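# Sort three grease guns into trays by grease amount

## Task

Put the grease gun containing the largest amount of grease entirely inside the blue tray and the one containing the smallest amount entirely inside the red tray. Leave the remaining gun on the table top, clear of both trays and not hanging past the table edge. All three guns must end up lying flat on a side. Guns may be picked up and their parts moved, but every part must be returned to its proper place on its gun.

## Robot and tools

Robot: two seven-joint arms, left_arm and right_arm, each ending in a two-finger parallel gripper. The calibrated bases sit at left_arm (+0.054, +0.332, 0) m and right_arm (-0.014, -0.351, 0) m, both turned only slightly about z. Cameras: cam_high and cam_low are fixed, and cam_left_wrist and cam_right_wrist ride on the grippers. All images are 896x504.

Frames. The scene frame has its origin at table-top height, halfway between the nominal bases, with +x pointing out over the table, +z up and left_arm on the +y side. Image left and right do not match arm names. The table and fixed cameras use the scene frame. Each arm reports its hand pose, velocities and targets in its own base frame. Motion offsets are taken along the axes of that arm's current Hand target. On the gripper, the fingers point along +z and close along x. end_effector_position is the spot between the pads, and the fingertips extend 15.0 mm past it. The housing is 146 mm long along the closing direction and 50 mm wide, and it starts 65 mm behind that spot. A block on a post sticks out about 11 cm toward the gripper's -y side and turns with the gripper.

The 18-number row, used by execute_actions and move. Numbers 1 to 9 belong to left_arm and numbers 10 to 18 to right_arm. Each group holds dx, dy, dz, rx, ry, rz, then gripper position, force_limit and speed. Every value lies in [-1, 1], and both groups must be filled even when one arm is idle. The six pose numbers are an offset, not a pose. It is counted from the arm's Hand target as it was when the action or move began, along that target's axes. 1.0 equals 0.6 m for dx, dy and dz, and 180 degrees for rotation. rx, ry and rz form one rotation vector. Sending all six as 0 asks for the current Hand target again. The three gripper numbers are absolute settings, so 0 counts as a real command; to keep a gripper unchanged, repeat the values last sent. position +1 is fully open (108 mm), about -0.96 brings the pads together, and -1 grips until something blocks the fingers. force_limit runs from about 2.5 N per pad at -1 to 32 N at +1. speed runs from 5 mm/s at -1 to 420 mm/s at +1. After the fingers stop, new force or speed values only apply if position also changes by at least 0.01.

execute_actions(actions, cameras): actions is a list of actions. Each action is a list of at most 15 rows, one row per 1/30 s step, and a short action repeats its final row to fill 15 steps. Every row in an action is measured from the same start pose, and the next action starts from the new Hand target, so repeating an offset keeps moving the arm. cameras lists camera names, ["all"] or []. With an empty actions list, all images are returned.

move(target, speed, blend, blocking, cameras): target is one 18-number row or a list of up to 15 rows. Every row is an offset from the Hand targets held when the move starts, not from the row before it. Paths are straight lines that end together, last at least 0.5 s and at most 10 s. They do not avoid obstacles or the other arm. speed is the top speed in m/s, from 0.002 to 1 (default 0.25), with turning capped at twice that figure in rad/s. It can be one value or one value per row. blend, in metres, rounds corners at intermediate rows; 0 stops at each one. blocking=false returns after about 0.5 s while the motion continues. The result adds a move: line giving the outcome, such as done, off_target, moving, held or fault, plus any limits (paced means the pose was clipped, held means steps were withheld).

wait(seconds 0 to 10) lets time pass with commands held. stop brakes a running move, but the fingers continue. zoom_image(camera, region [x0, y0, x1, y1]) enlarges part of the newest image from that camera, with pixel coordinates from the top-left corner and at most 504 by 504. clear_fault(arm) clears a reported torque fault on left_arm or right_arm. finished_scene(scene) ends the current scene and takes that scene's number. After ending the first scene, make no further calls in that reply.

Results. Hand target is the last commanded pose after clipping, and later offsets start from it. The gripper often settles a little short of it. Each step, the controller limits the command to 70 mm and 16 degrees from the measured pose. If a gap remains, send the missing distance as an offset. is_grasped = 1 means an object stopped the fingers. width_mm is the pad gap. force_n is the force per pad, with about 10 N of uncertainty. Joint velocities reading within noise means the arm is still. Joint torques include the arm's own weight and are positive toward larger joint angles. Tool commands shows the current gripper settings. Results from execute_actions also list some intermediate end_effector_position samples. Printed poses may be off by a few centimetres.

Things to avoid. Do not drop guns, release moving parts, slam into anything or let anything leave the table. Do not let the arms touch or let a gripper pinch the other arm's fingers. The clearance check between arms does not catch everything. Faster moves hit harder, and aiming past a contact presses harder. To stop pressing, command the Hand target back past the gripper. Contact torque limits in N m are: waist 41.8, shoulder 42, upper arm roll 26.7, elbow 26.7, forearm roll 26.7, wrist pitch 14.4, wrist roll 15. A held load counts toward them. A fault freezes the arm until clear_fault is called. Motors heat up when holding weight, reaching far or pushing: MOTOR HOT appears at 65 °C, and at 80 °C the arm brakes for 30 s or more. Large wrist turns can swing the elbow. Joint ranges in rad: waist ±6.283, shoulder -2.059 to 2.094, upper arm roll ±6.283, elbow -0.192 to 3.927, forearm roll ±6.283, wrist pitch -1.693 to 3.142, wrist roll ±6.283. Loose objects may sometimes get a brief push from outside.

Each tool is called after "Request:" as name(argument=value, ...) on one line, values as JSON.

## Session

Request:
execute_actions(actions=[])

Scene clock: 0.00 s.
left_arm: end_effector_position=(+0.6763, +0.1061, +0.2299) width_mm=107.94 is_grasped=0 force_n=0.00 end_effector_quat_wxyz=(+0.505, +0.403, +0.682, +0.343) | right_arm: end_effector_position=(+0.2928, +0.2395, +0.3883) width_mm=107.99 is_grasped=0 force_n=0.00 end_effector_quat_wxyz=(-0.577, +0.627, +0.517, +0.080)
Joint positions: left_arm=[-0.25 0.383 0.448 1.214 -2.832 0.485 3.078] | right_arm=[0.495 -0.165 -0.412 1.025 1.017 1.82 1.001]
Joint velocities: within noise
Joint torques (N m): no reading
Motor temperatures (°C): left_arm=[33 32 32 38 31 32 32] | right_arm=[31 34 33 33 31 38 33]
Hand target: left_arm +0.6763, +0.1061, +0.2299; +0.505, +0.403, +0.682, +0.343 | right_arm +0.2928, +0.2395, +0.3883; -0.577, +0.627, +0.517, +0.080
Tool commands: left_gripper/position=+0.998 left_gripper/force_limit=+1.0 left_gripper/speed=+1.0 right_gripper/position=+1.0 right_gripper/force_limit=+1.0 right_gripper/speed=+1.0

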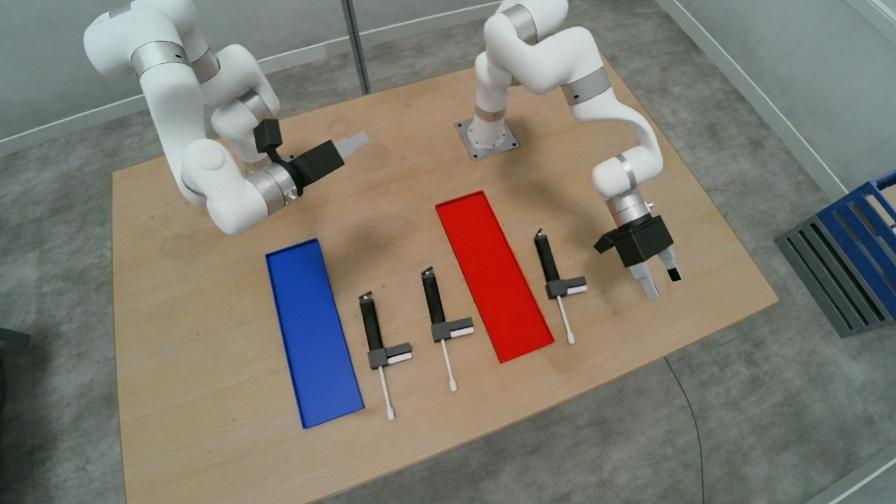

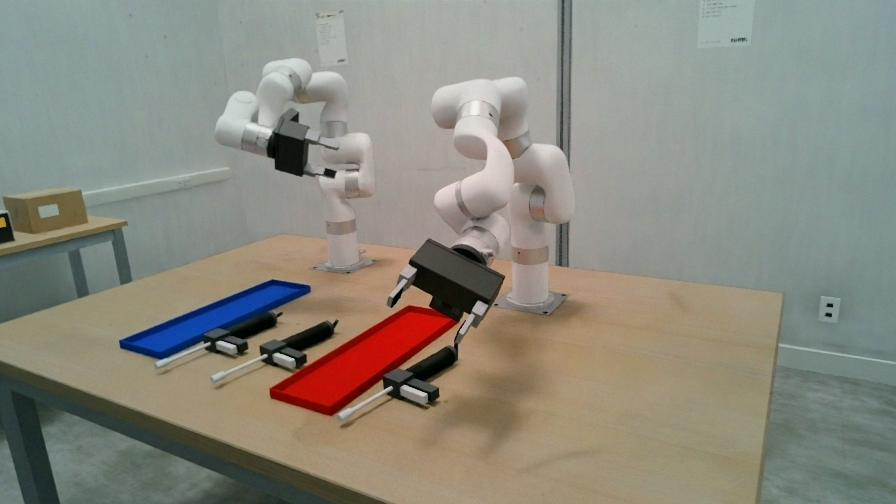

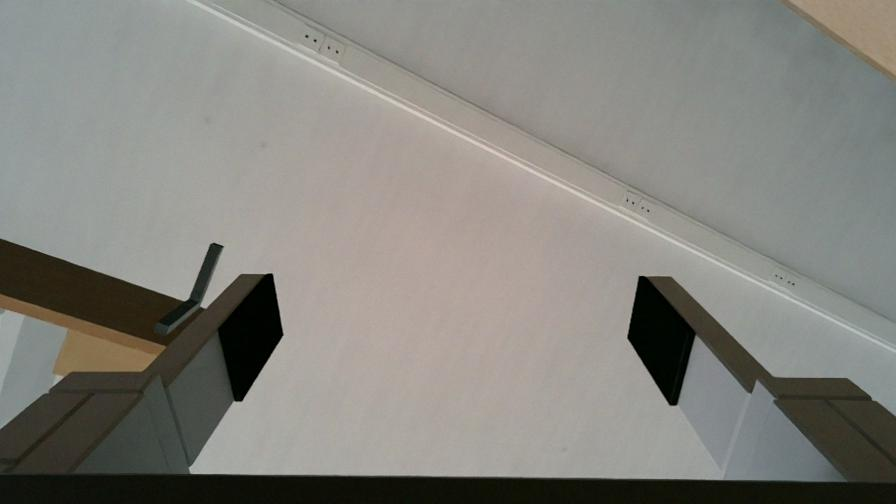

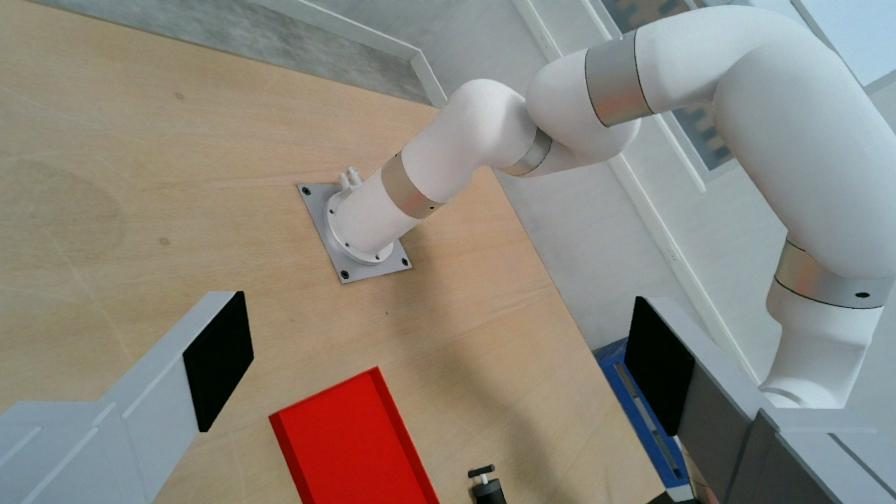

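Request:
move(target=[[-0.3505,-0.0817,-0.302,-0.102,0.534,-0.684,0.2,0.3,0.5,0.0935,0.425,-0.291,-0.443,0.335,0.771,0.2,0.3,0.5]], speed=0.6, cameras=["all"])

Scene clock: 7.20 s.
left_arm: end_effector_position=(+0.5261, -0.1148, +0.3200) width_mm=64.01 is_grasped=0 force_n=0.00 end_effector_quat_wxyz=(+0.000, +0.707, -0.707, +0.001) | right_arm: end_effector_position=(+0.5938, +0.1810, +0.3199) width_mm=64.01 is_grasped=0 force_n=0.00 end_effector_quat_wxyz=(+0.000, +0.707, -0.707, +0.000)
Joint positions: left_arm=[-0.217 0.208 0.003 1.628 -6.284 1.418 3.713] | right_arm=[0.333 0.577 -0.066 2.166 0.036 1.59 4.206]
Joint torques (N m): left_arm=[1.35 -32.24 -0.29 13.73 -0.59 -1.23 -0.46] | right_arm=[-2.31 -36.69 -0.45 27.53 0.52 -1.89 0.42]
Hand target: left_arm +0.5261, -0.1148, +0.3200; +0.000, +0.707, -0.707, +0.001 | right_arm +0.5938, +0.1810, +0.3199; +0.000, +0.707, -0.707, +0.000
Off the commanded pose: left_arm 0.000 m, 0 deg | right_arm 0.000 m, 0 deg.
joint sent to its limit (left arm) — joint 5 (forearm roll), lower limit. The joint targets still meet the commanded pose.
move: done; limits=paced

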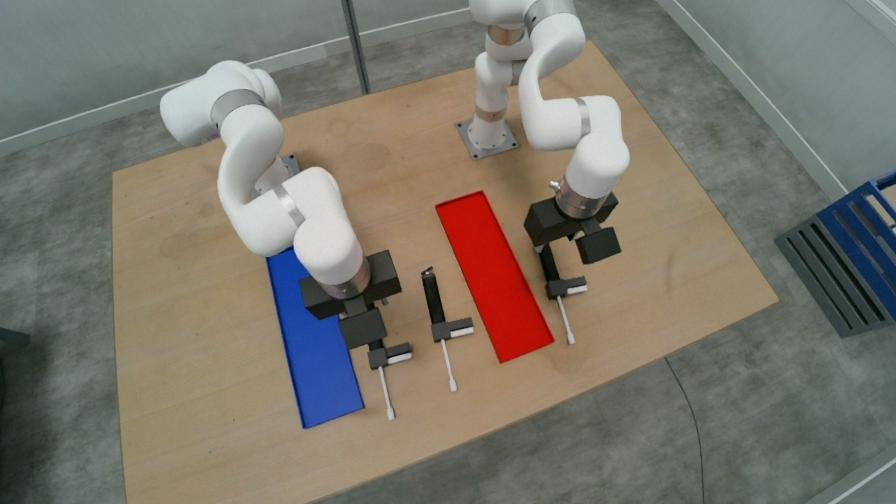

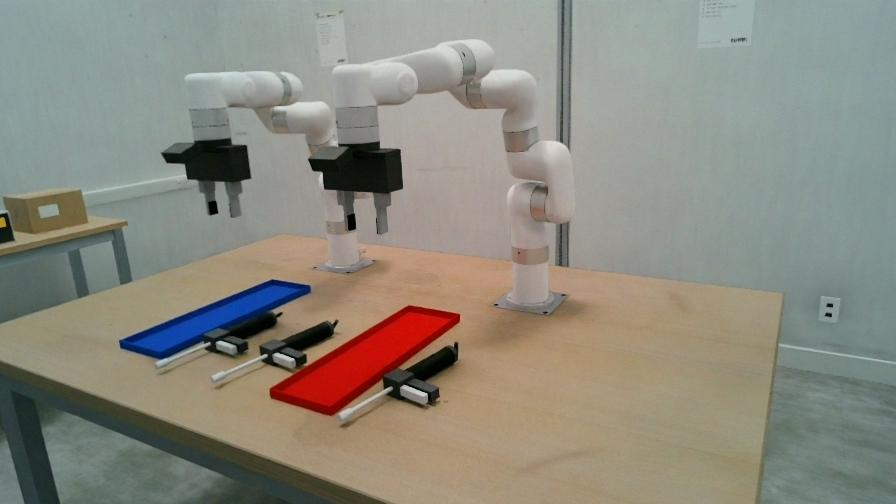

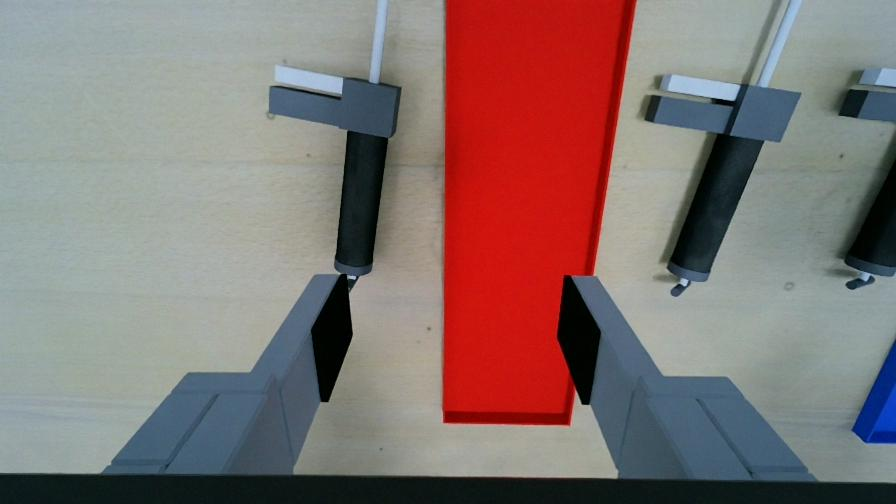

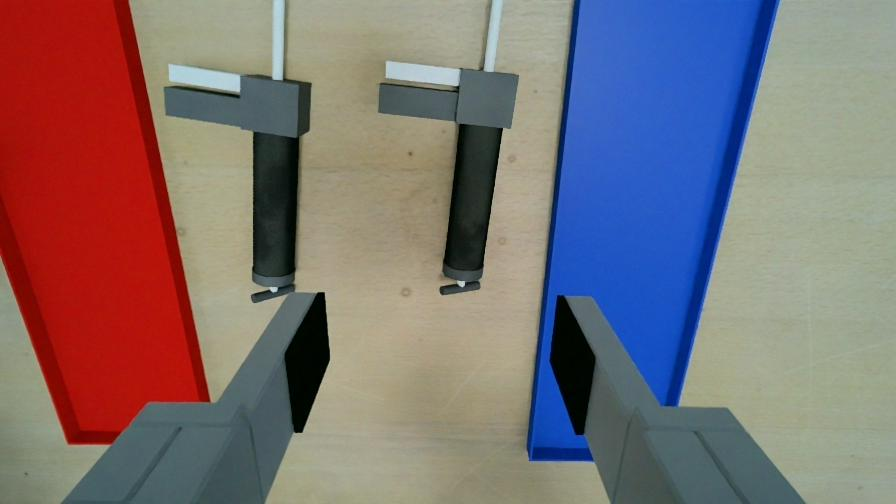

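Request:
move(target=[[0.062,0.277,-0.017,0,0,-0.5,0.2,0.3,0.5,0.042,0.045,0.35,0,0,0.033,0.5,0,0.3]], speed=0.5, cameras=["cam_right_wrist"])

Scene clock: 12.27 s.
left_arm: end_effector_position=(+0.3599, -0.1521, +0.3300) width_mm=64.01 is_grasped=0 force_n=0.00 end_effector_quat_wxyz=(+0.001, +1.000, +0.000, +0.001) | right_arm: end_effector_position=(+0.5668, +0.1558, +0.1099) width_mm=80.50 is_grasped=0 force_n=0.00 end_effector_quat_wxyz=(+0.000, -0.670, +0.743, +0.000)
Joint positions: left_arm=[-0.397 -0.3 -0.002 1.092 -6.284 1.391 1.957] | right_arm=[0.339 0.513 -0.083 1.454 0.051 0.942 4.266]
Joint torques (N m): left_arm=[-0.88 -20.74 0.52 12.86 -0.05 -1.46 -0.39] | right_arm=[-2.24 -34.32 -1.93 25.01 0.25 -2.66 0.5]
Hand target: left_arm +0.3599, -0.1521, +0.3300; +0.001, +1.000, +0.000, +0.001 | right_arm +0.5668, +0.1558, +0.1099; +0.000, -0.670, +0.743, +0.000
Off the commanded pose: left_arm 0.000 m, 0 deg | right_arm 0.000 m, 0 deg.
joint sent to its limit (left arm) — joint 5 (forearm roll), lower limit. The joint targets still meet the commanded pose.
move: done
Images, in order (width x height): cam_right_wrist 896x504.

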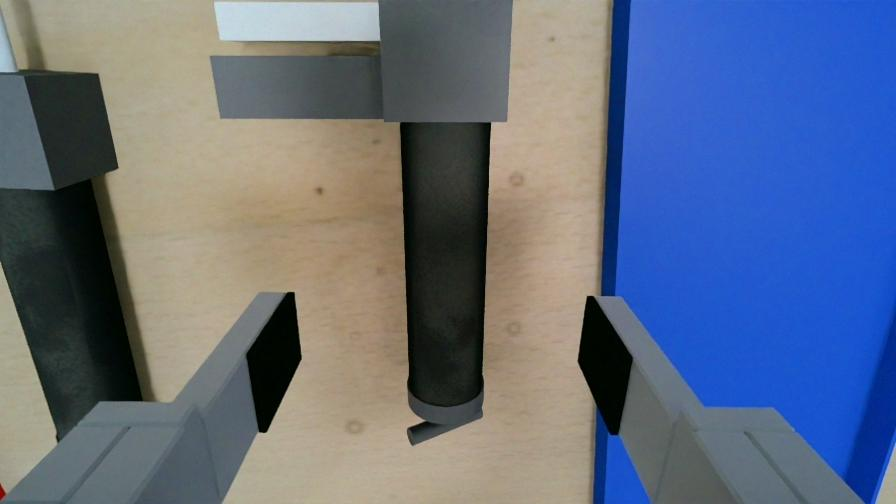

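Request:
move(target=[[0,0,0,0,0,0,0.2,0.3,0.5,0.004,-0.022,0.1407,0,0,0,0.1,0,0.3],[0,0,0,0,0,0,0.2,0.3,0.5,0.004,-0.022,0.1407,0,0,0,-1,0,-0.1],[0,0,0,0,0,0,0.2,0.3,0.5,0.004,-0.022,-0.05,0,0,0,-1,0,-0.1],[0,0.12,0.08,0,0,0,0.2,0.3,0.5,0.064,0.215,-0.158,0,0,0.467,-1,0,-0.1],[0,0.4807,0.2097,0,0,0,0.2,0.3,0.5,0.064,0.215,-0.158,0,0,0.467,-1,0,-0.1]], speed=[0.25,0.2,0.35,0.45,0.45], blend=[0,0,0.03,0.02,0], cameras=["cam_left_wrist"])

Scene clock: 18.10 s.
left_arm: end_effector_position=(+0.3602, -0.4406, +0.2046) width_mm=64.01 is_grasped=0 force_n=0.00 end_effector_quat_wxyz=(+0.001, +1.000, +0.000, +0.001) | right_arm: end_effector_position=(+0.4346, +0.1309, +0.2047) width_mm=35.40 is_grasped=1 force_n=24.01 end_effector_quat_wxyz=(+0.000, +0.000, +1.000, +0.000)
Joint positions: left_arm=[-0.754 0.351 -0.155 1.488 -6.225 1.141 1.432] | right_arm=[0.49 -0.03 -0.196 1.004 -0.007 1.033 5.795]
Joint torques (N m): left_arm=[-0.58 -35.36 -0.94 13.58 1.29 -1.16 -0.45] | right_arm=[1.93 -26.04 0.81 28.93 -1 -2.95 0.45]
Hand target: left_arm +0.3602, -0.4406, +0.2046; +0.001, +1.000, +0.000, +0.001 | right_arm +0.4346, +0.1309, +0.2047; +0.000, +0.000, +1.000, +0.000
Off the commanded pose: left_arm 0.000 m, 0 deg | right_arm 0.000 m, 0 deg.
move: done; limits=paced
Images, in order (width x height): cam_left_wrist 896x504.

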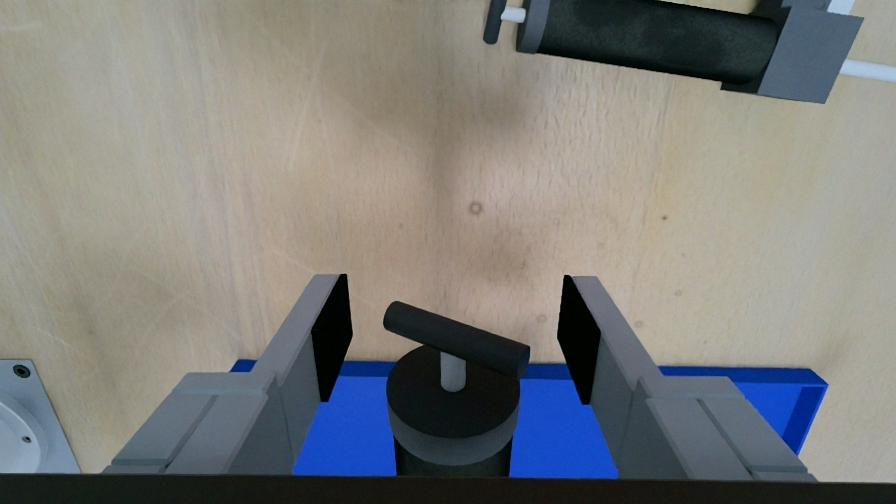

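Request:
move(target=[[0,0,0,0,0,0,-1,0.3,-0.2,0,0,0,0,0,0,-1,0,-0.1],[0,-0.045,0,0,0,0,-1,0.3,-0.2,0,0,0,0,0,0,-1,0,-0.1]], speed=0.08)

Request:
move(target=[[0,-0.042,0,0,0,0,-1,0.3,-0.2,0,0,0,0,0,0,-1,0,-0.1]], speed=0.08)

Scene clock: 19.90 s.
left_arm: end_effector_position=(+0.3602, -0.4138, +0.2046) width_mm=8.11 is_grasped=1 force_n=36.56 end_effector_quat_wxyz=(+0.001, +1.000, +0.000, +0.001) | right_arm: end_effector_position=(+0.4345, +0.1310, +0.2047) width_mm=35.40 is_grasped=1 force_n=23.56 end_effector_quat_wxyz=(+0.000, +0.000, +1.000, +0.000)
Joint positions: left_arm=[-0.725 0.28 -0.146 1.39 -6.238 1.111 1.471] | right_arm=[0.491 -0.03 -0.196 1.004 -0.007 1.033 5.795]
Joint torques (N m): left_arm=[5.11 -37.43 2.71 11.51 0.98 -0.34 0.41] | right_arm=[-3.79 -25.27 -4.42 28.47 -2.03 -1.88 -0.03]
Hand target: left_arm +0.3602, -0.4136, +0.2045; +0.001, +1.000, +0.000, +0.001 | right_arm +0.4346, +0.1309, +0.2047; +0.000, +0.000, +1.000, +0.000
Off the commanded pose: left_arm 0.000 m, 0 deg | right_arm 0.000 m, 0 deg.
move: done

Scene clock: 20.77 s.
left_arm: end_effector_position=(+0.3602, -0.3884, +0.2045) width_mm=8.11 is_grasped=1 force_n=36.55 end_effector_quat_wxyz=(+0.001, +1.000, +0.000, +0.001) | right_arm: end_effector_position=(+0.4345, +0.1309, +0.2047) width_mm=35.40 is_grasped=1 force_n=23.49 end_effector_quat_wxyz=(+0.000, +0.000, +1.000, +0.000)
Joint positions: left_arm=[-0.699 0.217 -0.135 1.305 -6.25 1.089 1.509] | right_arm=[0.491 -0.03 -0.196 1.004 -0.007 1.033 5.795]
Joint torques (N m): left_arm=[9.57 -33.7 7 8.55 3.4 1.27 0.37] | right_arm=[-15.06 -23.75 -12.49 25.92 -5.13 -0.6 -0.16]
Hand target: left_arm +0.3602, -0.3884, +0.2045; +0.001, +1.000, +0.000, +0.001 | right_arm +0.4346, +0.1309, +0.2047; +0.000, +0.000, +1.000, +0.000
Off the commanded pose: left_arm 0.000 m, 0 deg | right_arm 0.000 m, 0 deg.
move: done

Request:
move(target=[[0,0.0887,0,0,0,0,-1,0.3,-0.2,0,0,0,0,0,0,-1,0,-0.1],[0,0.0872,0,0,0,0,0.2,0.3,0.3,0,0,0,0,0,0,-1,0,-0.1],[0,-0.05,-0.1,0,0,0,0.2,0.3,0.3,0,0,0,0,0,-0.05,-1,0,-0.1],[0,-0.393,-0.2,0,0,0,0.2,0.3,0.3,-0.066,0.0835,0.18,0,0,-0.5,-1,0,-0.1]], speed=[0.12,0.2,0.4,0.4], blend=[0,0,0.04,0])

Request:
move(target=[[0,0,0,0,0,0,0.2,0.3,0.3,0,0,0.1175,0,0,0,-1,0,-0.1],[0,0,0,0,0,0,0.2,0.3,0.3,0,0,0.1175,0,0,0,0.1,0,0],[0,0,0,0,0,0,0.2,0.3,0.3,0,0,-0.05,0,0,0,0.1,0,0],[0,0,0,0,0,0,0.2,0.3,0.3,-0.2408,-0.145,-0.022,0,0,0.048,0.5,0,0.3]], speed=[0.25,0.2,0.3,0.4], cameras=["cam_right_wrist"])

Scene clock: 26.67 s.
left_arm: end_effector_position=(+0.3599, -0.1525, +0.3242) width_mm=63.99 is_grasped=0 force_n=0.00 end_effector_quat_wxyz=(+0.001, +1.000, +0.000, +0.001) | right_arm: end_effector_position=(+0.4741, +0.1811, +0.0967) width_mm=35.40 is_grasped=1 force_n=23.39 end_effector_quat_wxyz=(+0.000, +0.707, -0.707, +0.000)
Joint positions: left_arm=[-0.515 -0.302 0.098 1.076 -6.254 1.375 1.928] | right_arm=[0.453 0.294 -0.093 1.077 0.038 0.784 4.264]
Joint torques (N m): left_arm=[1.32 -20.7 -0.13 12.98 1.2 -1.22 0.38] | right_arm=[-2.14 -32 -0.29 28.96 0.46 -3.15 -0.13]
Hand target: left_arm +0.3599, -0.1525, +0.3242; +0.001, +1.000, +0.000, +0.001 | right_arm +0.4741, +0.1810, +0.0967; +0.000, +0.707, -0.707, +0.000
Off the commanded pose: left_arm 0.000 m, 0 deg | right_arm 0.000 m, 0 deg.
move: done

Scene clock: 30.60 s.
left_arm: end_effector_position=(+0.3599, -0.1525, +0.3242) width_mm=63.99 is_grasped=0 force_n=0.00 end_effector_quat_wxyz=(+0.001, +1.000, +0.000, +0.001) | right_arm: end_effector_position=(+0.5611, +0.3256, +0.1099) width_mm=80.50 is_grasped=0 force_n=0.00 end_effector_quat_wxyz=(+0.000, -0.652, +0.758, +0.000)
Joint positions: left_arm=[-0.515 -0.302 0.098 1.076 -6.254 1.375 1.928] | right_arm=[0.557 0.728 -0.045 1.808 0.034 1.08 4.585]
Joint torques (N m): left_arm=[1.3 -20.69 -0.02 13.4 1.29 -1.33 0.31] | right_arm=[-2.46 -39.12 -1.51 27.98 0.22 -2.12 0.33]
Hand target: left_arm +0.3599, -0.1525, +0.3242; +0.001, +1.000, +0.000, +0.001 | right_arm +0.5611, +0.3256, +0.1099; +0.000, -0.652, +0.758, +0.000
Off the commanded pose: left_arm 0.000 m, 0 deg | right_arm 0.000 m, 0 deg.
move: done
Images, in order (width x height): cam_right_wrist 896x504.

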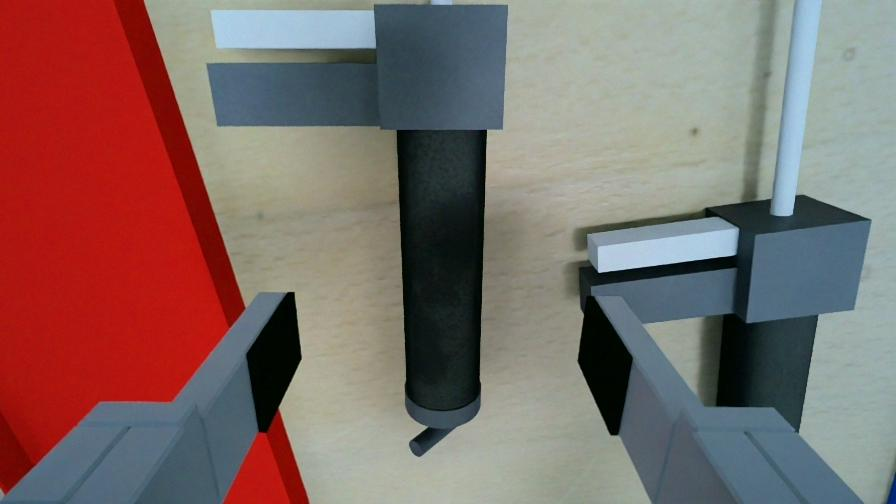

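Request:
move(target=[[0,0,0,0,0,0,0.2,0.3,0.5,0.003,-0.0175,0.03,0,0,0,0.0,0,0.3],[0,0,0,0,0,0,0.2,0.3,0.5,0.003,-0.0175,0.1407,0,0,0,0.0,0,0.3],[0,0,0,0,0,0,0.2,0.3,0.5,0.003,-0.0175,0.1407,0,0,0,-1,0,-0.1],[0,0,0,0,0,0,0.2,0.3,0.5,0.003,-0.0175,-0.03,0,0,0,-1,0,-0.1],[0,0.12,0.08,0,0,0,0.2,0.3,0.5,0.352,0.16,-0.158,0,0,0.452,-1,0,-0.1],[0,0.48,0.1993,0,0,0,0.2,0.3,0.5,0.352,0.16,-0.158,0,0,0.452,-1,0,-0.1]], speed=[0.25,0.25,0.2,0.35,0.45,0.45], blend=[0,0,0,0.03,0.02,0], cameras=["cam_left_wrist"])

Scene clock: 36.87 s.
left_arm: end_effector_position=(+0.3602, -0.4406, +0.2050) width_mm=63.99 is_grasped=0 force_n=0.00 end_effector_quat_wxyz=(+0.001, +1.000, +0.000, +0.001) | right_arm: end_effector_position=(+0.4345, +0.1311, +0.2047) width_mm=35.43 is_grasped=1 force_n=22.49 end_effector_quat_wxyz=(+0.000, +0.000, +1.000, +0.000)
Joint positions: left_arm=[-0.768 0.35 -0.139 1.489 -6.231 1.141 1.436] | right_arm=[0.564 -0.03 -0.268 1.004 -0.009 1.033 5.798]
Joint torques (N m): left_arm=[-0.56 -35.63 -0.82 13.67 1.21 -1.07 -0.43] | right_arm=[-2.32 -25.83 0.79 28.91 -0.77 -3 0.34]
Hand target: left_arm +0.3602, -0.4406, +0.2050; +0.001, +1.000, +0.000, +0.001 | right_arm +0.4345, +0.1311, +0.2047; +0.000, +0.000, +1.000, +0.000
Off the commanded pose: left_arm 0.000 m, 0 deg | right_arm 0.000 m, 0 deg.
move: done; limits=paced
Images, in order (width x height): cam_left_wrist 896x504.

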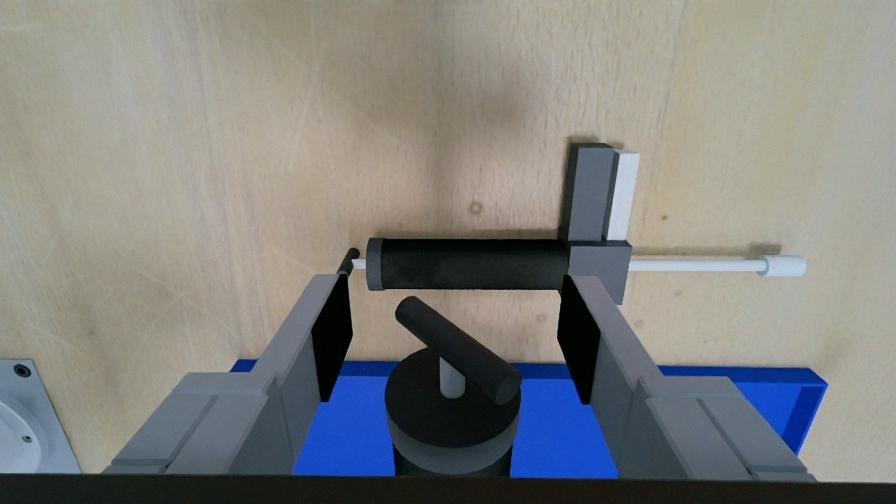

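Request:
move(target=[[0,0,0,0,0,0,-1,0.3,-0.2,0,0,0,0,0,0,-1,0,-0.1],[0,-0.037,0,0,0,0,-1,0.3,-0.2,0,0,0,0,0,0,-1,0,-0.1]], speed=0.08)

Request:
move(target=[[0,-0.03,0,0,0,0,-1,0.3,-0.2,0,0,0,0,0,0,-1,0,-0.1]], speed=0.08)

Scene clock: 38.67 s.
left_arm: end_effector_position=(+0.3602, -0.4184, +0.2050) width_mm=8.12 is_grasped=1 force_n=35.75 end_effector_quat_wxyz=(+0.001, +1.000, +0.000, +0.001) | right_arm: end_effector_position=(+0.4345, +0.1311, +0.2047) width_mm=35.43 is_grasped=1 force_n=21.83 end_effector_quat_wxyz=(+0.000, +0.000, +1.000, +0.000)
Joint positions: left_arm=[-0.744 0.291 -0.132 1.407 -6.241 1.117 1.467] | right_arm=[0.564 -0.03 -0.268 1.004 -0.009 1.033 5.798]
Joint torques (N m): left_arm=[2.57 -35.57 0.81 11.69 0.38 -1.1 0.38] | right_arm=[-1.86 -26.22 -0.44 29.79 -0.2 -2.09 -0.17]
Hand target: left_arm +0.3602, -0.4184, +0.2050; +0.001, +1.000, +0.000, +0.001 | right_arm +0.4345, +0.1311, +0.2047; +0.000, +0.000, +1.000, +0.000
Off the commanded pose: left_arm 0.000 m, 0 deg | right_arm 0.000 m, 0 deg.
move: done

Scene clock: 39.50 s.
left_arm: end_effector_position=(+0.3602, -0.4004, +0.2050) width_mm=8.12 is_grasped=1 force_n=35.72 end_effector_quat_wxyz=(+0.001, +1.000, +0.000, +0.001) | right_arm: end_effector_position=(+0.4345, +0.1311, +0.2047) width_mm=35.43 is_grasped=1 force_n=21.83 end_effector_quat_wxyz=(+0.000, +0.000, +1.000, +0.000)
Joint positions: left_arm=[-0.726 0.245 -0.124 1.345 -6.249 1.1 1.494] | right_arm=[0.564 -0.03 -0.268 1.004 -0.009 1.033 5.798]
Joint torques (N m): left_arm=[2.57 -33.93 0.93 11.41 0.23 -1.03 0.35] | right_arm=[-2.18 -27.01 -0.5 30.67 0.1 -2.55 -0.11]
Hand target: left_arm +0.3602, -0.4004, +0.2049; +0.001, +1.000, +0.000, +0.001 | right_arm +0.4345, +0.1311, +0.2047; +0.000, +0.000, +1.000, +0.000
Off the commanded pose: left_arm 0.000 m, 0 deg | right_arm 0.000 m, 0 deg.
move: done

Request:
move(target=[[0,-0.024,0,0,0,0,-1,0.3,-0.2,0,0,0,0,0,0,-1,0,-0.1]], speed=0.08)

Request:
move(target=[[0,-0.03,0,0,0,0,-1,0.3,-0.2,0,0,0,0,0,0,-1,0,-0.1]], speed=0.08)

Scene clock: 40.70 s.
left_arm: end_effector_position=(+0.3602, -0.3860, +0.2049) width_mm=8.12 is_grasped=1 force_n=35.71 end_effector_quat_wxyz=(+0.001, +1.000, +0.000, +0.001) | right_arm: end_effector_position=(+0.4345, +0.1311, +0.2047) width_mm=35.43 is_grasped=1 force_n=21.85 end_effector_quat_wxyz=(+0.000, +0.000, +1.000, +0.000)
Joint positions: left_arm=[-0.712 0.21 -0.118 1.298 -6.255 1.088 1.516] | right_arm=[0.564 -0.03 -0.268 1.004 -0.009 1.033 5.798]
Joint torques (N m): left_arm=[2.55 -32.88 0.96 11.25 0.24 -1.01 0.27] | right_arm=[-2.54 -27.27 -0.62 31.46 -0.34 -2.77 -0.24]
Hand target: left_arm +0.3602, -0.3860, +0.2049; +0.001, +1.000, +0.000, +0.001 | right_arm +0.4345, +0.1311, +0.2047; +0.000, +0.000, +1.000, +0.000
Off the commanded pose: left_arm 0.000 m, 0 deg | right_arm 0.000 m, 0 deg.
move: done

Scene clock: 41.53 s.
left_arm: end_effector_position=(+0.3602, -0.3680, +0.2049) width_mm=8.12 is_grasped=1 force_n=35.70 end_effector_quat_wxyz=(+0.001, +1.000, +0.000, +0.001) | right_arm: end_effector_position=(+0.4345, +0.1311, +0.2047) width_mm=35.43 is_grasped=1 force_n=21.88 end_effector_quat_wxyz=(+0.000, +0.000, +1.000, +0.000)
Joint positions: left_arm=[-0.694 0.167 -0.109 1.242 -6.263 1.074 1.545] | right_arm=[0.564 -0.03 -0.268 1.004 -0.009 1.033 5.798]
Joint torques (N m): left_arm=[2.21 -31.7 0.97 11.35 0.23 -0.98 0.4] | right_arm=[-2.1 -27.31 -0.47 31.84 -0.17 -2.72 -0.44]
Hand target: left_arm +0.3602, -0.3680, +0.2049; +0.001, +1.000, +0.000, +0.001 | right_arm +0.4345, +0.1311, +0.2047; +0.000, +0.000, +1.000, +0.000
Off the commanded pose: left_arm 0.000 m, 0 deg | right_arm 0.000 m, 0 deg.
move: done

Request:
move(target=[[0,0.1225,0,0,0,0,-1,0.3,-0.2,0,0,0,0,0,0,-1,0,-0.1],[0,0.121,0,0,0,0,0.2,0.3,0.3,0,0,0,0,0,0,-1,0,-0.1],[0,-0.05,-0.1,0,0,0,0.2,0.3,0.3,0,0,0,0,0,0,-1,0,-0.1],[0.2265,-0.55,-0.05,0,0,0.551,0.2,0.3,0.3,-0.016,-0.265,0,0,0,-0.5,-1,0,-0.1],[0.2265,-0.55,0.158,0,0,0.551,0.2,0.3,0.3,-0.016,-0.265,0.16,0,0,-0.5,-1,0,-0.1]], speed=[0.12,0.2,0.4,0.5,0.4], blend=[0,0,0.04,0.02,0], cameras=["cam_left_wrist","cam_right_wrist"])

Scene clock: 47.97 s.
left_arm: end_effector_position=(+0.4961, -0.0381, +0.1099) width_mm=64.00 is_grasped=0 force_n=0.00 end_effector_quat_wxyz=(+0.000, -0.648, +0.761, -0.001) | right_arm: end_effector_position=(+0.4442, -0.0279, +0.1087) width_mm=35.44 is_grasped=1 force_n=22.30 end_effector_quat_wxyz=(+0.000, +0.707, -0.707, +0.000)
Joint positions: left_arm=[-0.076 0.24 0 1.045 -6.284 0.804 4.011] | right_arm=[0.441 0.103 -0.507 0.842 0.073 0.753 3.809]
Joint torques (N m): left_arm=[1.37 -30.66 -0.47 12.29 -0.43 -1.24 0.39] | right_arm=[-2.09 -23.37 -0.7 28.55 0.37 -3.19 -0.19]
Hand target: left_arm +0.4961, -0.0381, +0.1099; +0.000, -0.648, +0.761, -0.001 | right_arm +0.4442, -0.0279, +0.1087; +0.000, +0.707, -0.707, +0.000
Off the commanded pose: left_arm 0.000 m, 0 deg | right_arm 0.000 m, 0 deg.
joint sent to its limit (left arm) — joint 5 (forearm roll), lower limit. The joint targets still meet the commanded pose.
move: done
Images, in order (width x height): cam_left_wrist 896x504, cam_right_wrist 896x504.

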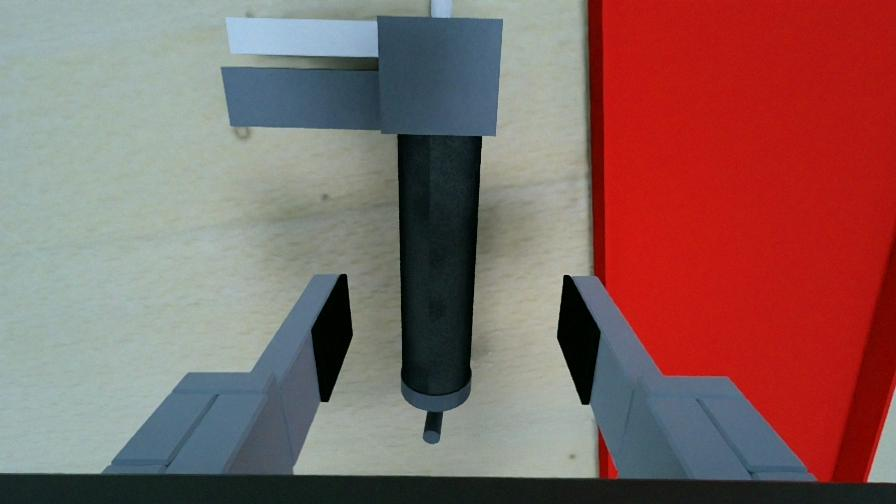

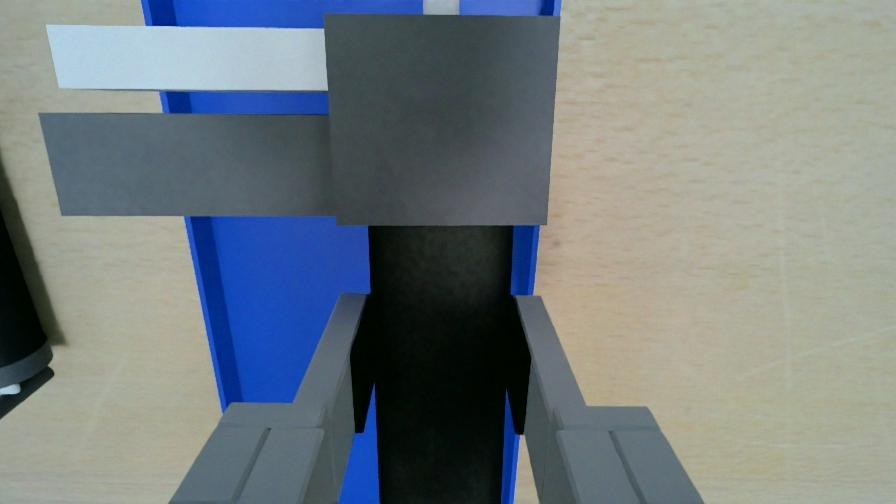

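Request:
move(target=[[-0.013,-0.015,0.1407,0,0,0.006,0.2,0.3,0.3,-0.009,0,0.1312,0,0,0,-1,0,-0.1],[-0.013,-0.015,0.1407,0,0,0.006,-1,0,-0.1,-0.009,0,0.1312,0,0,0,-0.14,0,0],[-0.013,-0.015,-0.05,0,0,0.006,-1,0,-0.1,-0.009,0,-0.1,0,0,0,-0.14,0,0],[0.295,0.14,-0.15,0,0,-0.551,-1,0,-0.1,-0.35,-0.017,-0.285,0,0,0.5,0.2,0.3,0.3]], speed=[0.2,0.2,0.35,0.4], cameras=["cam_high","cam_right_wrist"])

Scene clock: 55.67 s.
left_arm: end_effector_position=(+0.3849, -0.1994, +0.1999) width_mm=35.40 is_grasped=1 force_n=20.85 end_effector_quat_wxyz=(+0.001, +1.000, +0.000, +0.001) | right_arm: end_effector_position=(+0.4543, +0.1821, +0.2797) width_mm=63.99 is_grasped=0 force_n=0.00 end_effector_quat_wxyz=(+0.000, +0.000, +1.000, +0.000)
Joint positions: left_arm=[-0.469 -0.092 -0.008 0.921 -6.284 1.011 1.879] | right_arm=[0.645 0.039 -0.269 1.3 0.011 1.262 5.87]
Joint torques (N m): left_arm=[-0.52 -29.59 0.46 14.25 -0.28 -1.71 0.38] | right_arm=[2.05 -23.71 0.38 28.36 -0.63 -1.93 0.35]
Hand target: left_arm +0.3849, -0.1994, +0.1999; +0.001, +1.000, +0.000, +0.001 | right_arm +0.4543, +0.1821, +0.2797; +0.000, +0.000, +1.000, +0.000
Off the commanded pose: left_arm 0.000 m, 0 deg | right_arm 0.000 m, 0 deg.
joint sent to its limit (left arm) — joint 5 (forearm roll), lower limit. The joint targets still meet the commanded pose.
move: done
Images, in order (width x height): cam_high 896x504, cam_right_wrist 896x504.

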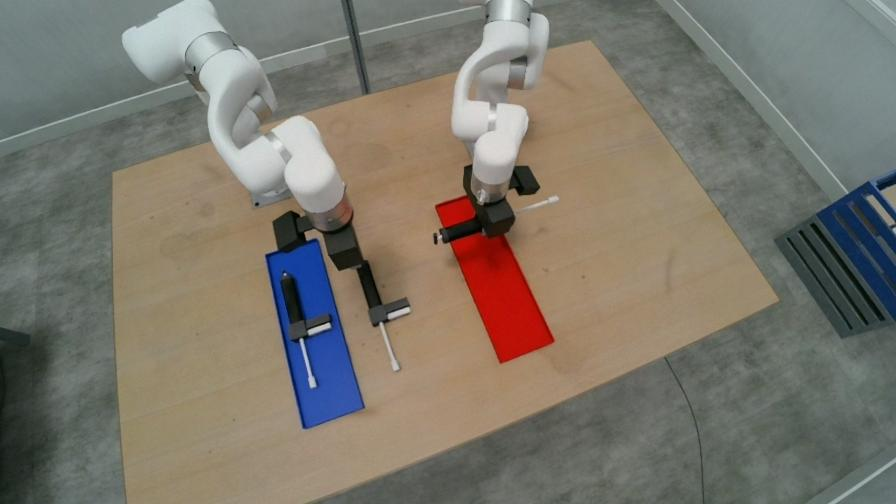

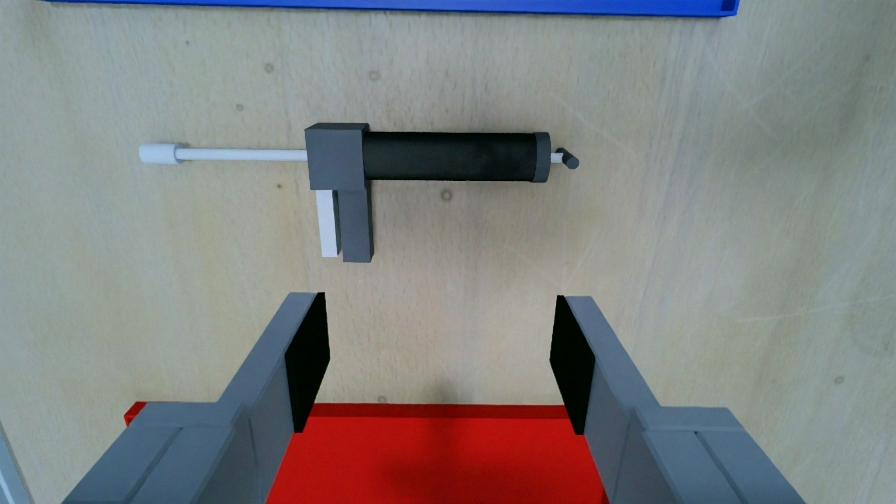

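Request:
move(target=[[0,0,0,0,0,0,-1,0,-0.1,-0.0128,0.25,0.12,0,0,0,0.2,0.3,0.3],[0,0,0,0,0,0,-1,0,-0.1,-0.0128,0.3015,0.133,0,0,0,0.2,0.3,0.3]], speed=0.35, blend=[0.01,0], cameras=["cam_right_wrist"])

Scene clock: 57.43 s.
left_arm: end_effector_position=(+0.3849, -0.1994, +0.1999) width_mm=35.40 is_grasped=1 force_n=20.85 end_effector_quat_wxyz=(+0.001, +1.000, +0.000, +0.001) | right_arm: end_effector_position=(+0.4619, +0.3630, +0.1999) width_mm=63.99 is_grasped=0 force_n=0.00 end_effector_quat_wxyz=(+0.000, +0.000, +1.000, +0.000)
Joint positions: left_arm=[-0.469 -0.092 -0.008 0.921 -6.284 1.011 1.879] | right_arm=[0.783 0.42 -0.144 1.576 0.064 1.161 6.123]
Joint torques (N m): left_arm=[-0.55 -29.52 0.38 14.12 -0.23 -1.66 0.36] | right_arm=[2.1 -33.44 -1.12 28.17 0.33 -1.85 0.34]
Hand target: left_arm +0.3849, -0.1994, +0.1999; +0.001, +1.000, +0.000, +0.001 | right_arm +0.4619, +0.3630, +0.1999; +0.000, +0.000, +1.000, +0.000
Off the commanded pose: left_arm 0.000 m, 0 deg | right_arm 0.000 m, 0 deg.
move: done
Images, in order (width x height): cam_right_wrist 896x504.

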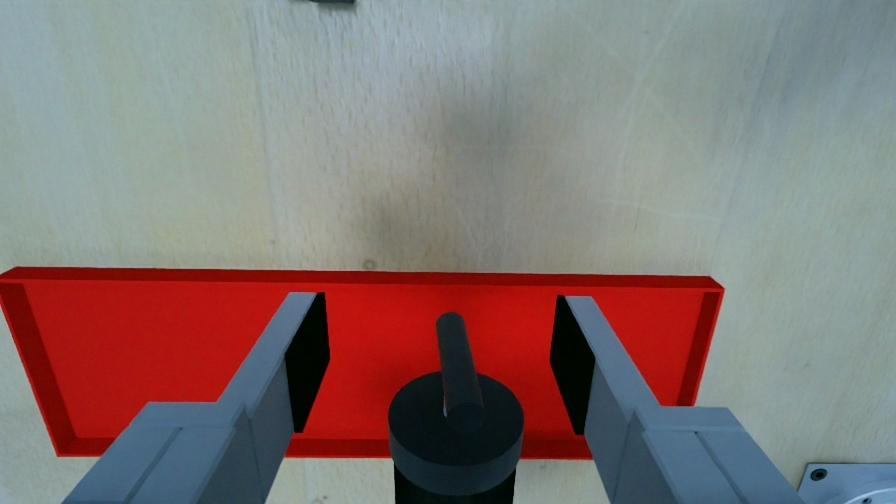

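Request:
move(target=[[0,0,0,0,0,0,-1,0,-0.1,0.008,0.006,0,0,0,0,0.2,0.3,0.3],[0,0,0,0,0,0,-1,0,-0.1,0.008,0.006,0,0,0,0,-1,0.3,-0.2],[0,0,0,0,0,0,-1,0,-0.1,0.008,-0.031,0,0,0,0,-1,0.3,-0.2]], speed=0.08)

Request:
move(target=[[0,0,0,0,0,0,-1,0,-0.1,0,-0.012,0,0,0,0,-1,0.3,-0.2]], speed=0.08)

Scene clock: 60.17 s.
left_arm: end_effector_position=(+0.3849, -0.1994, +0.1999) width_mm=35.40 is_grasped=1 force_n=20.98 end_effector_quat_wxyz=(+0.001, +1.000, +0.000, +0.001) | right_arm: end_effector_position=(+0.4571, +0.3444, +0.1999) width_mm=8.25 is_grasped=1 force_n=31.41 end_effector_quat_wxyz=(+0.000, +0.000, +1.000, +0.000)
Joint positions: left_arm=[-0.469 -0.092 -0.008 0.921 -6.284 1.011 1.879] | right_arm=[0.774 0.366 -0.152 1.498 0.06 1.136 6.104]
Joint torques (N m): left_arm=[2.24 -26.56 1.35 14.93 0.49 -1.56 -0.2] | right_arm=[-3.35 -33.88 -2.91 24.73 -0.81 -2.01 -0.27]
Hand target: left_arm +0.3849, -0.1994, +0.1999; +0.001, +1.000, +0.000, +0.001 | right_arm +0.4571, +0.3444, +0.1999; +0.000, +0.000, +1.000, +0.000
Off the commanded pose: left_arm 0.000 m, 0 deg | right_arm 0.000 m, 0 deg.
move: done

Scene clock: 60.90 s.
left_arm: end_effector_position=(+0.3849, -0.1994, +0.1999) width_mm=35.40 is_grasped=1 force_n=20.97 end_effector_quat_wxyz=(+0.001, +1.000, +0.000, +0.001) | right_arm: end_effector_position=(+0.4571, +0.3372, +0.1999) width_mm=8.25 is_grasped=1 force_n=31.41 end_effector_quat_wxyz=(+0.000, +0.000, +1.000, +0.000)
Joint positions: left_arm=[-0.469 -0.092 -0.008 0.921 -6.284 1.011 1.879] | right_arm=[0.768 0.352 -0.155 1.477 0.059 1.129 6.094]
Joint torques (N m): left_arm=[2.07 -26.23 1.31 14.91 0.66 -1.56 -0.23] | right_arm=[-3.55 -33.23 -3.13 24.51 -1.06 -2.11 -0.31]
Hand target: left_arm +0.3849, -0.1994, +0.1999; +0.001, +1.000, +0.000, +0.001 | right_arm +0.4571, +0.3372, +0.1999; +0.000, +0.000, +1.000, +0.000
Off the commanded pose: left_arm 0.000 m, 0 deg | right_arm 0.000 m, 0 deg.
move: done

Request:
move(target=[[0,0,0,0,0,0,-1,0,-0.1,0,-0.021,0,0,0,0,-1,0.3,-0.2]], speed=0.08)

Request:
move(target=[[0,0,0,0,0,0,-1,0,-0.1,0,-0.018,0,0,0,0,-1,0.3,-0.2]], speed=0.08)

Scene clock: 62.10 s.
left_arm: end_effector_position=(+0.3849, -0.1994, +0.1999) width_mm=35.40 is_grasped=1 force_n=20.96 end_effector_quat_wxyz=(+0.001, +1.000, +0.000, +0.001) | right_arm: end_effector_position=(+0.4571, +0.3246, +0.1999) width_mm=8.25 is_grasped=1 force_n=31.41 end_effector_quat_wxyz=(+0.000, +0.000, +1.000, +0.000)
Joint positions: left_arm=[-0.469 -0.092 -0.008 0.921 -6.284 1.011 1.879] | right_arm=[0.758 0.327 -0.162 1.441 0.058 1.119 6.076]
Joint torques (N m): left_arm=[1.89 -26.37 1.13 14.82 0.68 -1.49 -0.22] | right_arm=[-3.32 -32.37 -3.1 24.39 -0.92 -1.91 -0.26]
Hand target: left_arm +0.3849, -0.1994, +0.1999; +0.001, +1.000, +0.000, +0.001 | right_arm +0.4571, +0.3246, +0.1999; +0.000, +0.000, +1.000, +0.000
Off the commanded pose: left_arm 0.000 m, 0 deg | right_arm 0.000 m, 0 deg.
move: done

Scene clock: 62.87 s.
left_arm: end_effector_position=(+0.3849, -0.1994, +0.1999) width_mm=35.40 is_grasped=1 force_n=20.96 end_effector_quat_wxyz=(+0.001, +1.000, +0.000, +0.001) | right_arm: end_effector_position=(+0.4571, +0.3138, +0.1999) width_mm=8.25 is_grasped=1 force_n=31.41 end_effector_quat_wxyz=(+0.000, +0.000, +1.000, +0.000)
Joint positions: left_arm=[-0.469 -0.092 -0.008 0.921 -6.284 1.011 1.879] | right_arm=[0.749 0.306 -0.168 1.411 0.056 1.11 6.061]
Joint torques (N m): left_arm=[1.79 -26.16 1 14.82 0.64 -1.42 -0.24] | right_arm=[-3.54 -31.78 -2.9 24.51 -0.72 -1.86 -0.35]
Hand target: left_arm +0.3849, -0.1994, +0.1999; +0.001, +1.000, +0.000, +0.001 | right_arm +0.4571, +0.3138, +0.1999; +0.000, +0.000, +1.000, +0.000
Off the commanded pose: left_arm 0.000 m, 0 deg | right_arm 0.000 m, 0 deg.
move: done

Request:
move(target=[[0,0,0,0,0,0,-1,0,-0.1,0,-0.02,0,0,0,0,-1,0.3,-0.2]], speed=0.08)

Request:
move(target=[[0,0,0,0,0,0,-1,0,-0.1,0,-0.012,0,0,0,0,-1,0.3,-0.2]], speed=0.08)

Scene clock: 64.07 s.
left_arm: end_effector_position=(+0.3849, -0.1994, +0.1999) width_mm=35.40 is_grasped=1 force_n=20.95 end_effector_quat_wxyz=(+0.001, +1.000, +0.000, +0.001) | right_arm: end_effector_position=(+0.4571, +0.3019, +0.1999) width_mm=8.25 is_grasped=1 force_n=31.41 end_effector_quat_wxyz=(+0.000, +0.000, +1.000, +0.000)
Joint positions: left_arm=[-0.469 -0.092 -0.008 0.921 -6.284 1.01 1.879] | right_arm=[0.739 0.283 -0.175 1.38 0.055 1.101 6.044]
Joint torques (N m): left_arm=[10.79 -26.85 8.59 11.31 0.81 0.33 -0.24] | right_arm=[-17.23 -30.51 -16.08 18.75 -4.97 0.84 -0.4]
Hand target: left_arm +0.3849, -0.1994, +0.1999; +0.001, +1.000, +0.000, +0.001 | right_arm +0.4571, +0.3018, +0.1999; +0.000, +0.000, +1.000, +0.000
Off the commanded pose: left_arm 0.000 m, 0 deg | right_arm 0.000 m, 0 deg.
move: done

Scene clock: 64.80 s.
left_arm: end_effector_position=(+0.3849, -0.1994, +0.1999) width_mm=35.40 is_grasped=1 force_n=20.94 end_effector_quat_wxyz=(+0.001, +1.000, +0.000, +0.001) | right_arm: end_effector_position=(+0.4571, +0.2946, +0.1999) width_mm=8.25 is_grasped=1 force_n=31.41 end_effector_quat_wxyz=(+0.000, +0.000, +1.000, +0.000)
Joint positions: left_arm=[-0.469 -0.092 -0.008 0.921 -6.284 1.011 1.879] | right_arm=[0.733 0.27 -0.179 1.362 0.053 1.096 6.033]
Joint torques (N m): left_arm=[11.17 -27.45 8.63 11.45 1.07 0.27 -0.15] | right_arm=[-18.48 -30.27 -16.82 18.29 -5.02 1.1 -0.33]
Hand target: left_arm +0.3849, -0.1994, +0.1999; +0.001, +1.000, +0.000, +0.001 | right_arm +0.4571, +0.2946, +0.1999; +0.000, +0.000, +1.000, +0.000
Off the commanded pose: left_arm 0.000 m, 0 deg | right_arm 0.000 m, 0 deg.
move: done

Request:
move(target=[[0,0,0,0,0,0,-1,0,-0.1,0,0.1222,0,0,0,0,-1,0.3,-0.2],[0,0,0,0,0,0,-1,0,-0.1,0,0.1207,0,0,0,0,0.2,0.3,0.3],[0,0,0,0,0,0,-1,0,-0.1,0,0.03,-0.08,0,0,0,0.2,0.3,0.3],[0.175,-0.282,0.15,0,0,0.5,-1,0,-0.1,-0.028,-0.189,0.15,0,0,-0.5,0.2,0.3,0.3]], speed=[0.12,0.2,0.4,0.4], blend=[0,0,0.04,0], cameras=["cam_right_wrist","cam_high"])

Scene clock: 70.57 s.
left_arm: end_effector_position=(+0.4899, -0.0302, +0.1099) width_mm=35.41 is_grasped=1 force_n=20.74 end_effector_quat_wxyz=(+0.000, +0.707, -0.707, +0.001) | right_arm: end_effector_position=(+0.4740, +0.1812, +0.1099) width_mm=64.00 is_grasped=0 force_n=0.00 end_effector_quat_wxyz=(+0.000, +0.707, -0.707, +0.000)
Joint positions: left_arm=[-0.062 0.22 0 1.018 -6.284 0.796 3.866] | right_arm=[0.458 0.27 -0.097 1.087 0.035 0.818 4.266]
Joint torques (N m): left_arm=[0.96 -34.07 -0.59 14.09 -0.41 -1.63 0.35] | right_arm=[-2.64 -28.13 -0.37 23.68 0.23 -2.84 -0.26]
Hand target: left_arm +0.4899, -0.0302, +0.1099; +0.000, +0.707, -0.707, +0.001 | right_arm +0.4740, +0.1812, +0.1099; +0.000, +0.707, -0.707, +0.000
Off the commanded pose: left_arm 0.000 m, 0 deg | right_arm 0.000 m, 0 deg.
joint sent to its limit (left arm) — joint 5 (forearm roll), lower limit. The joint targets still meet the commanded pose.
move: done; blend cut to 0.0363 m at target 3
Images, in order (width x height): cam_high 896x504, cam_right_wrist 896x504.

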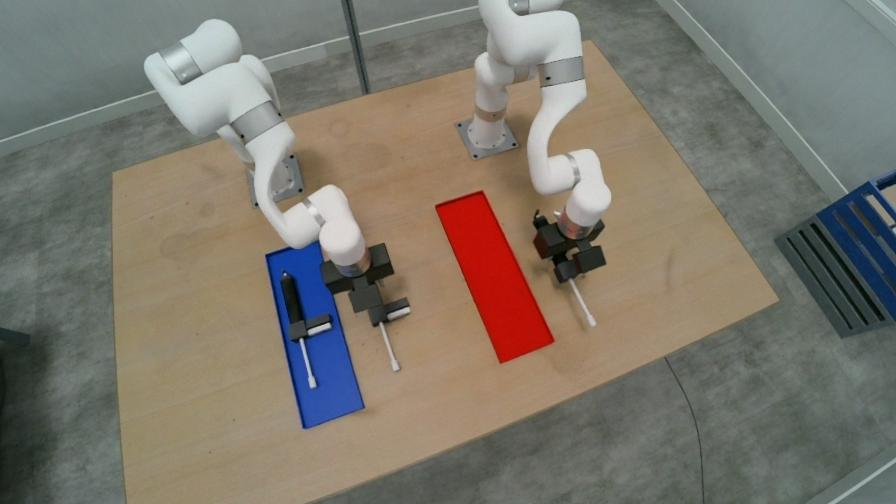

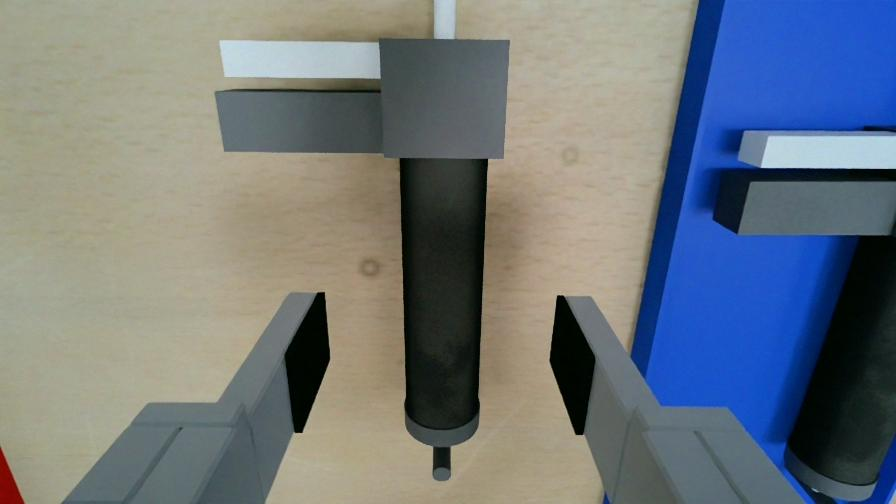

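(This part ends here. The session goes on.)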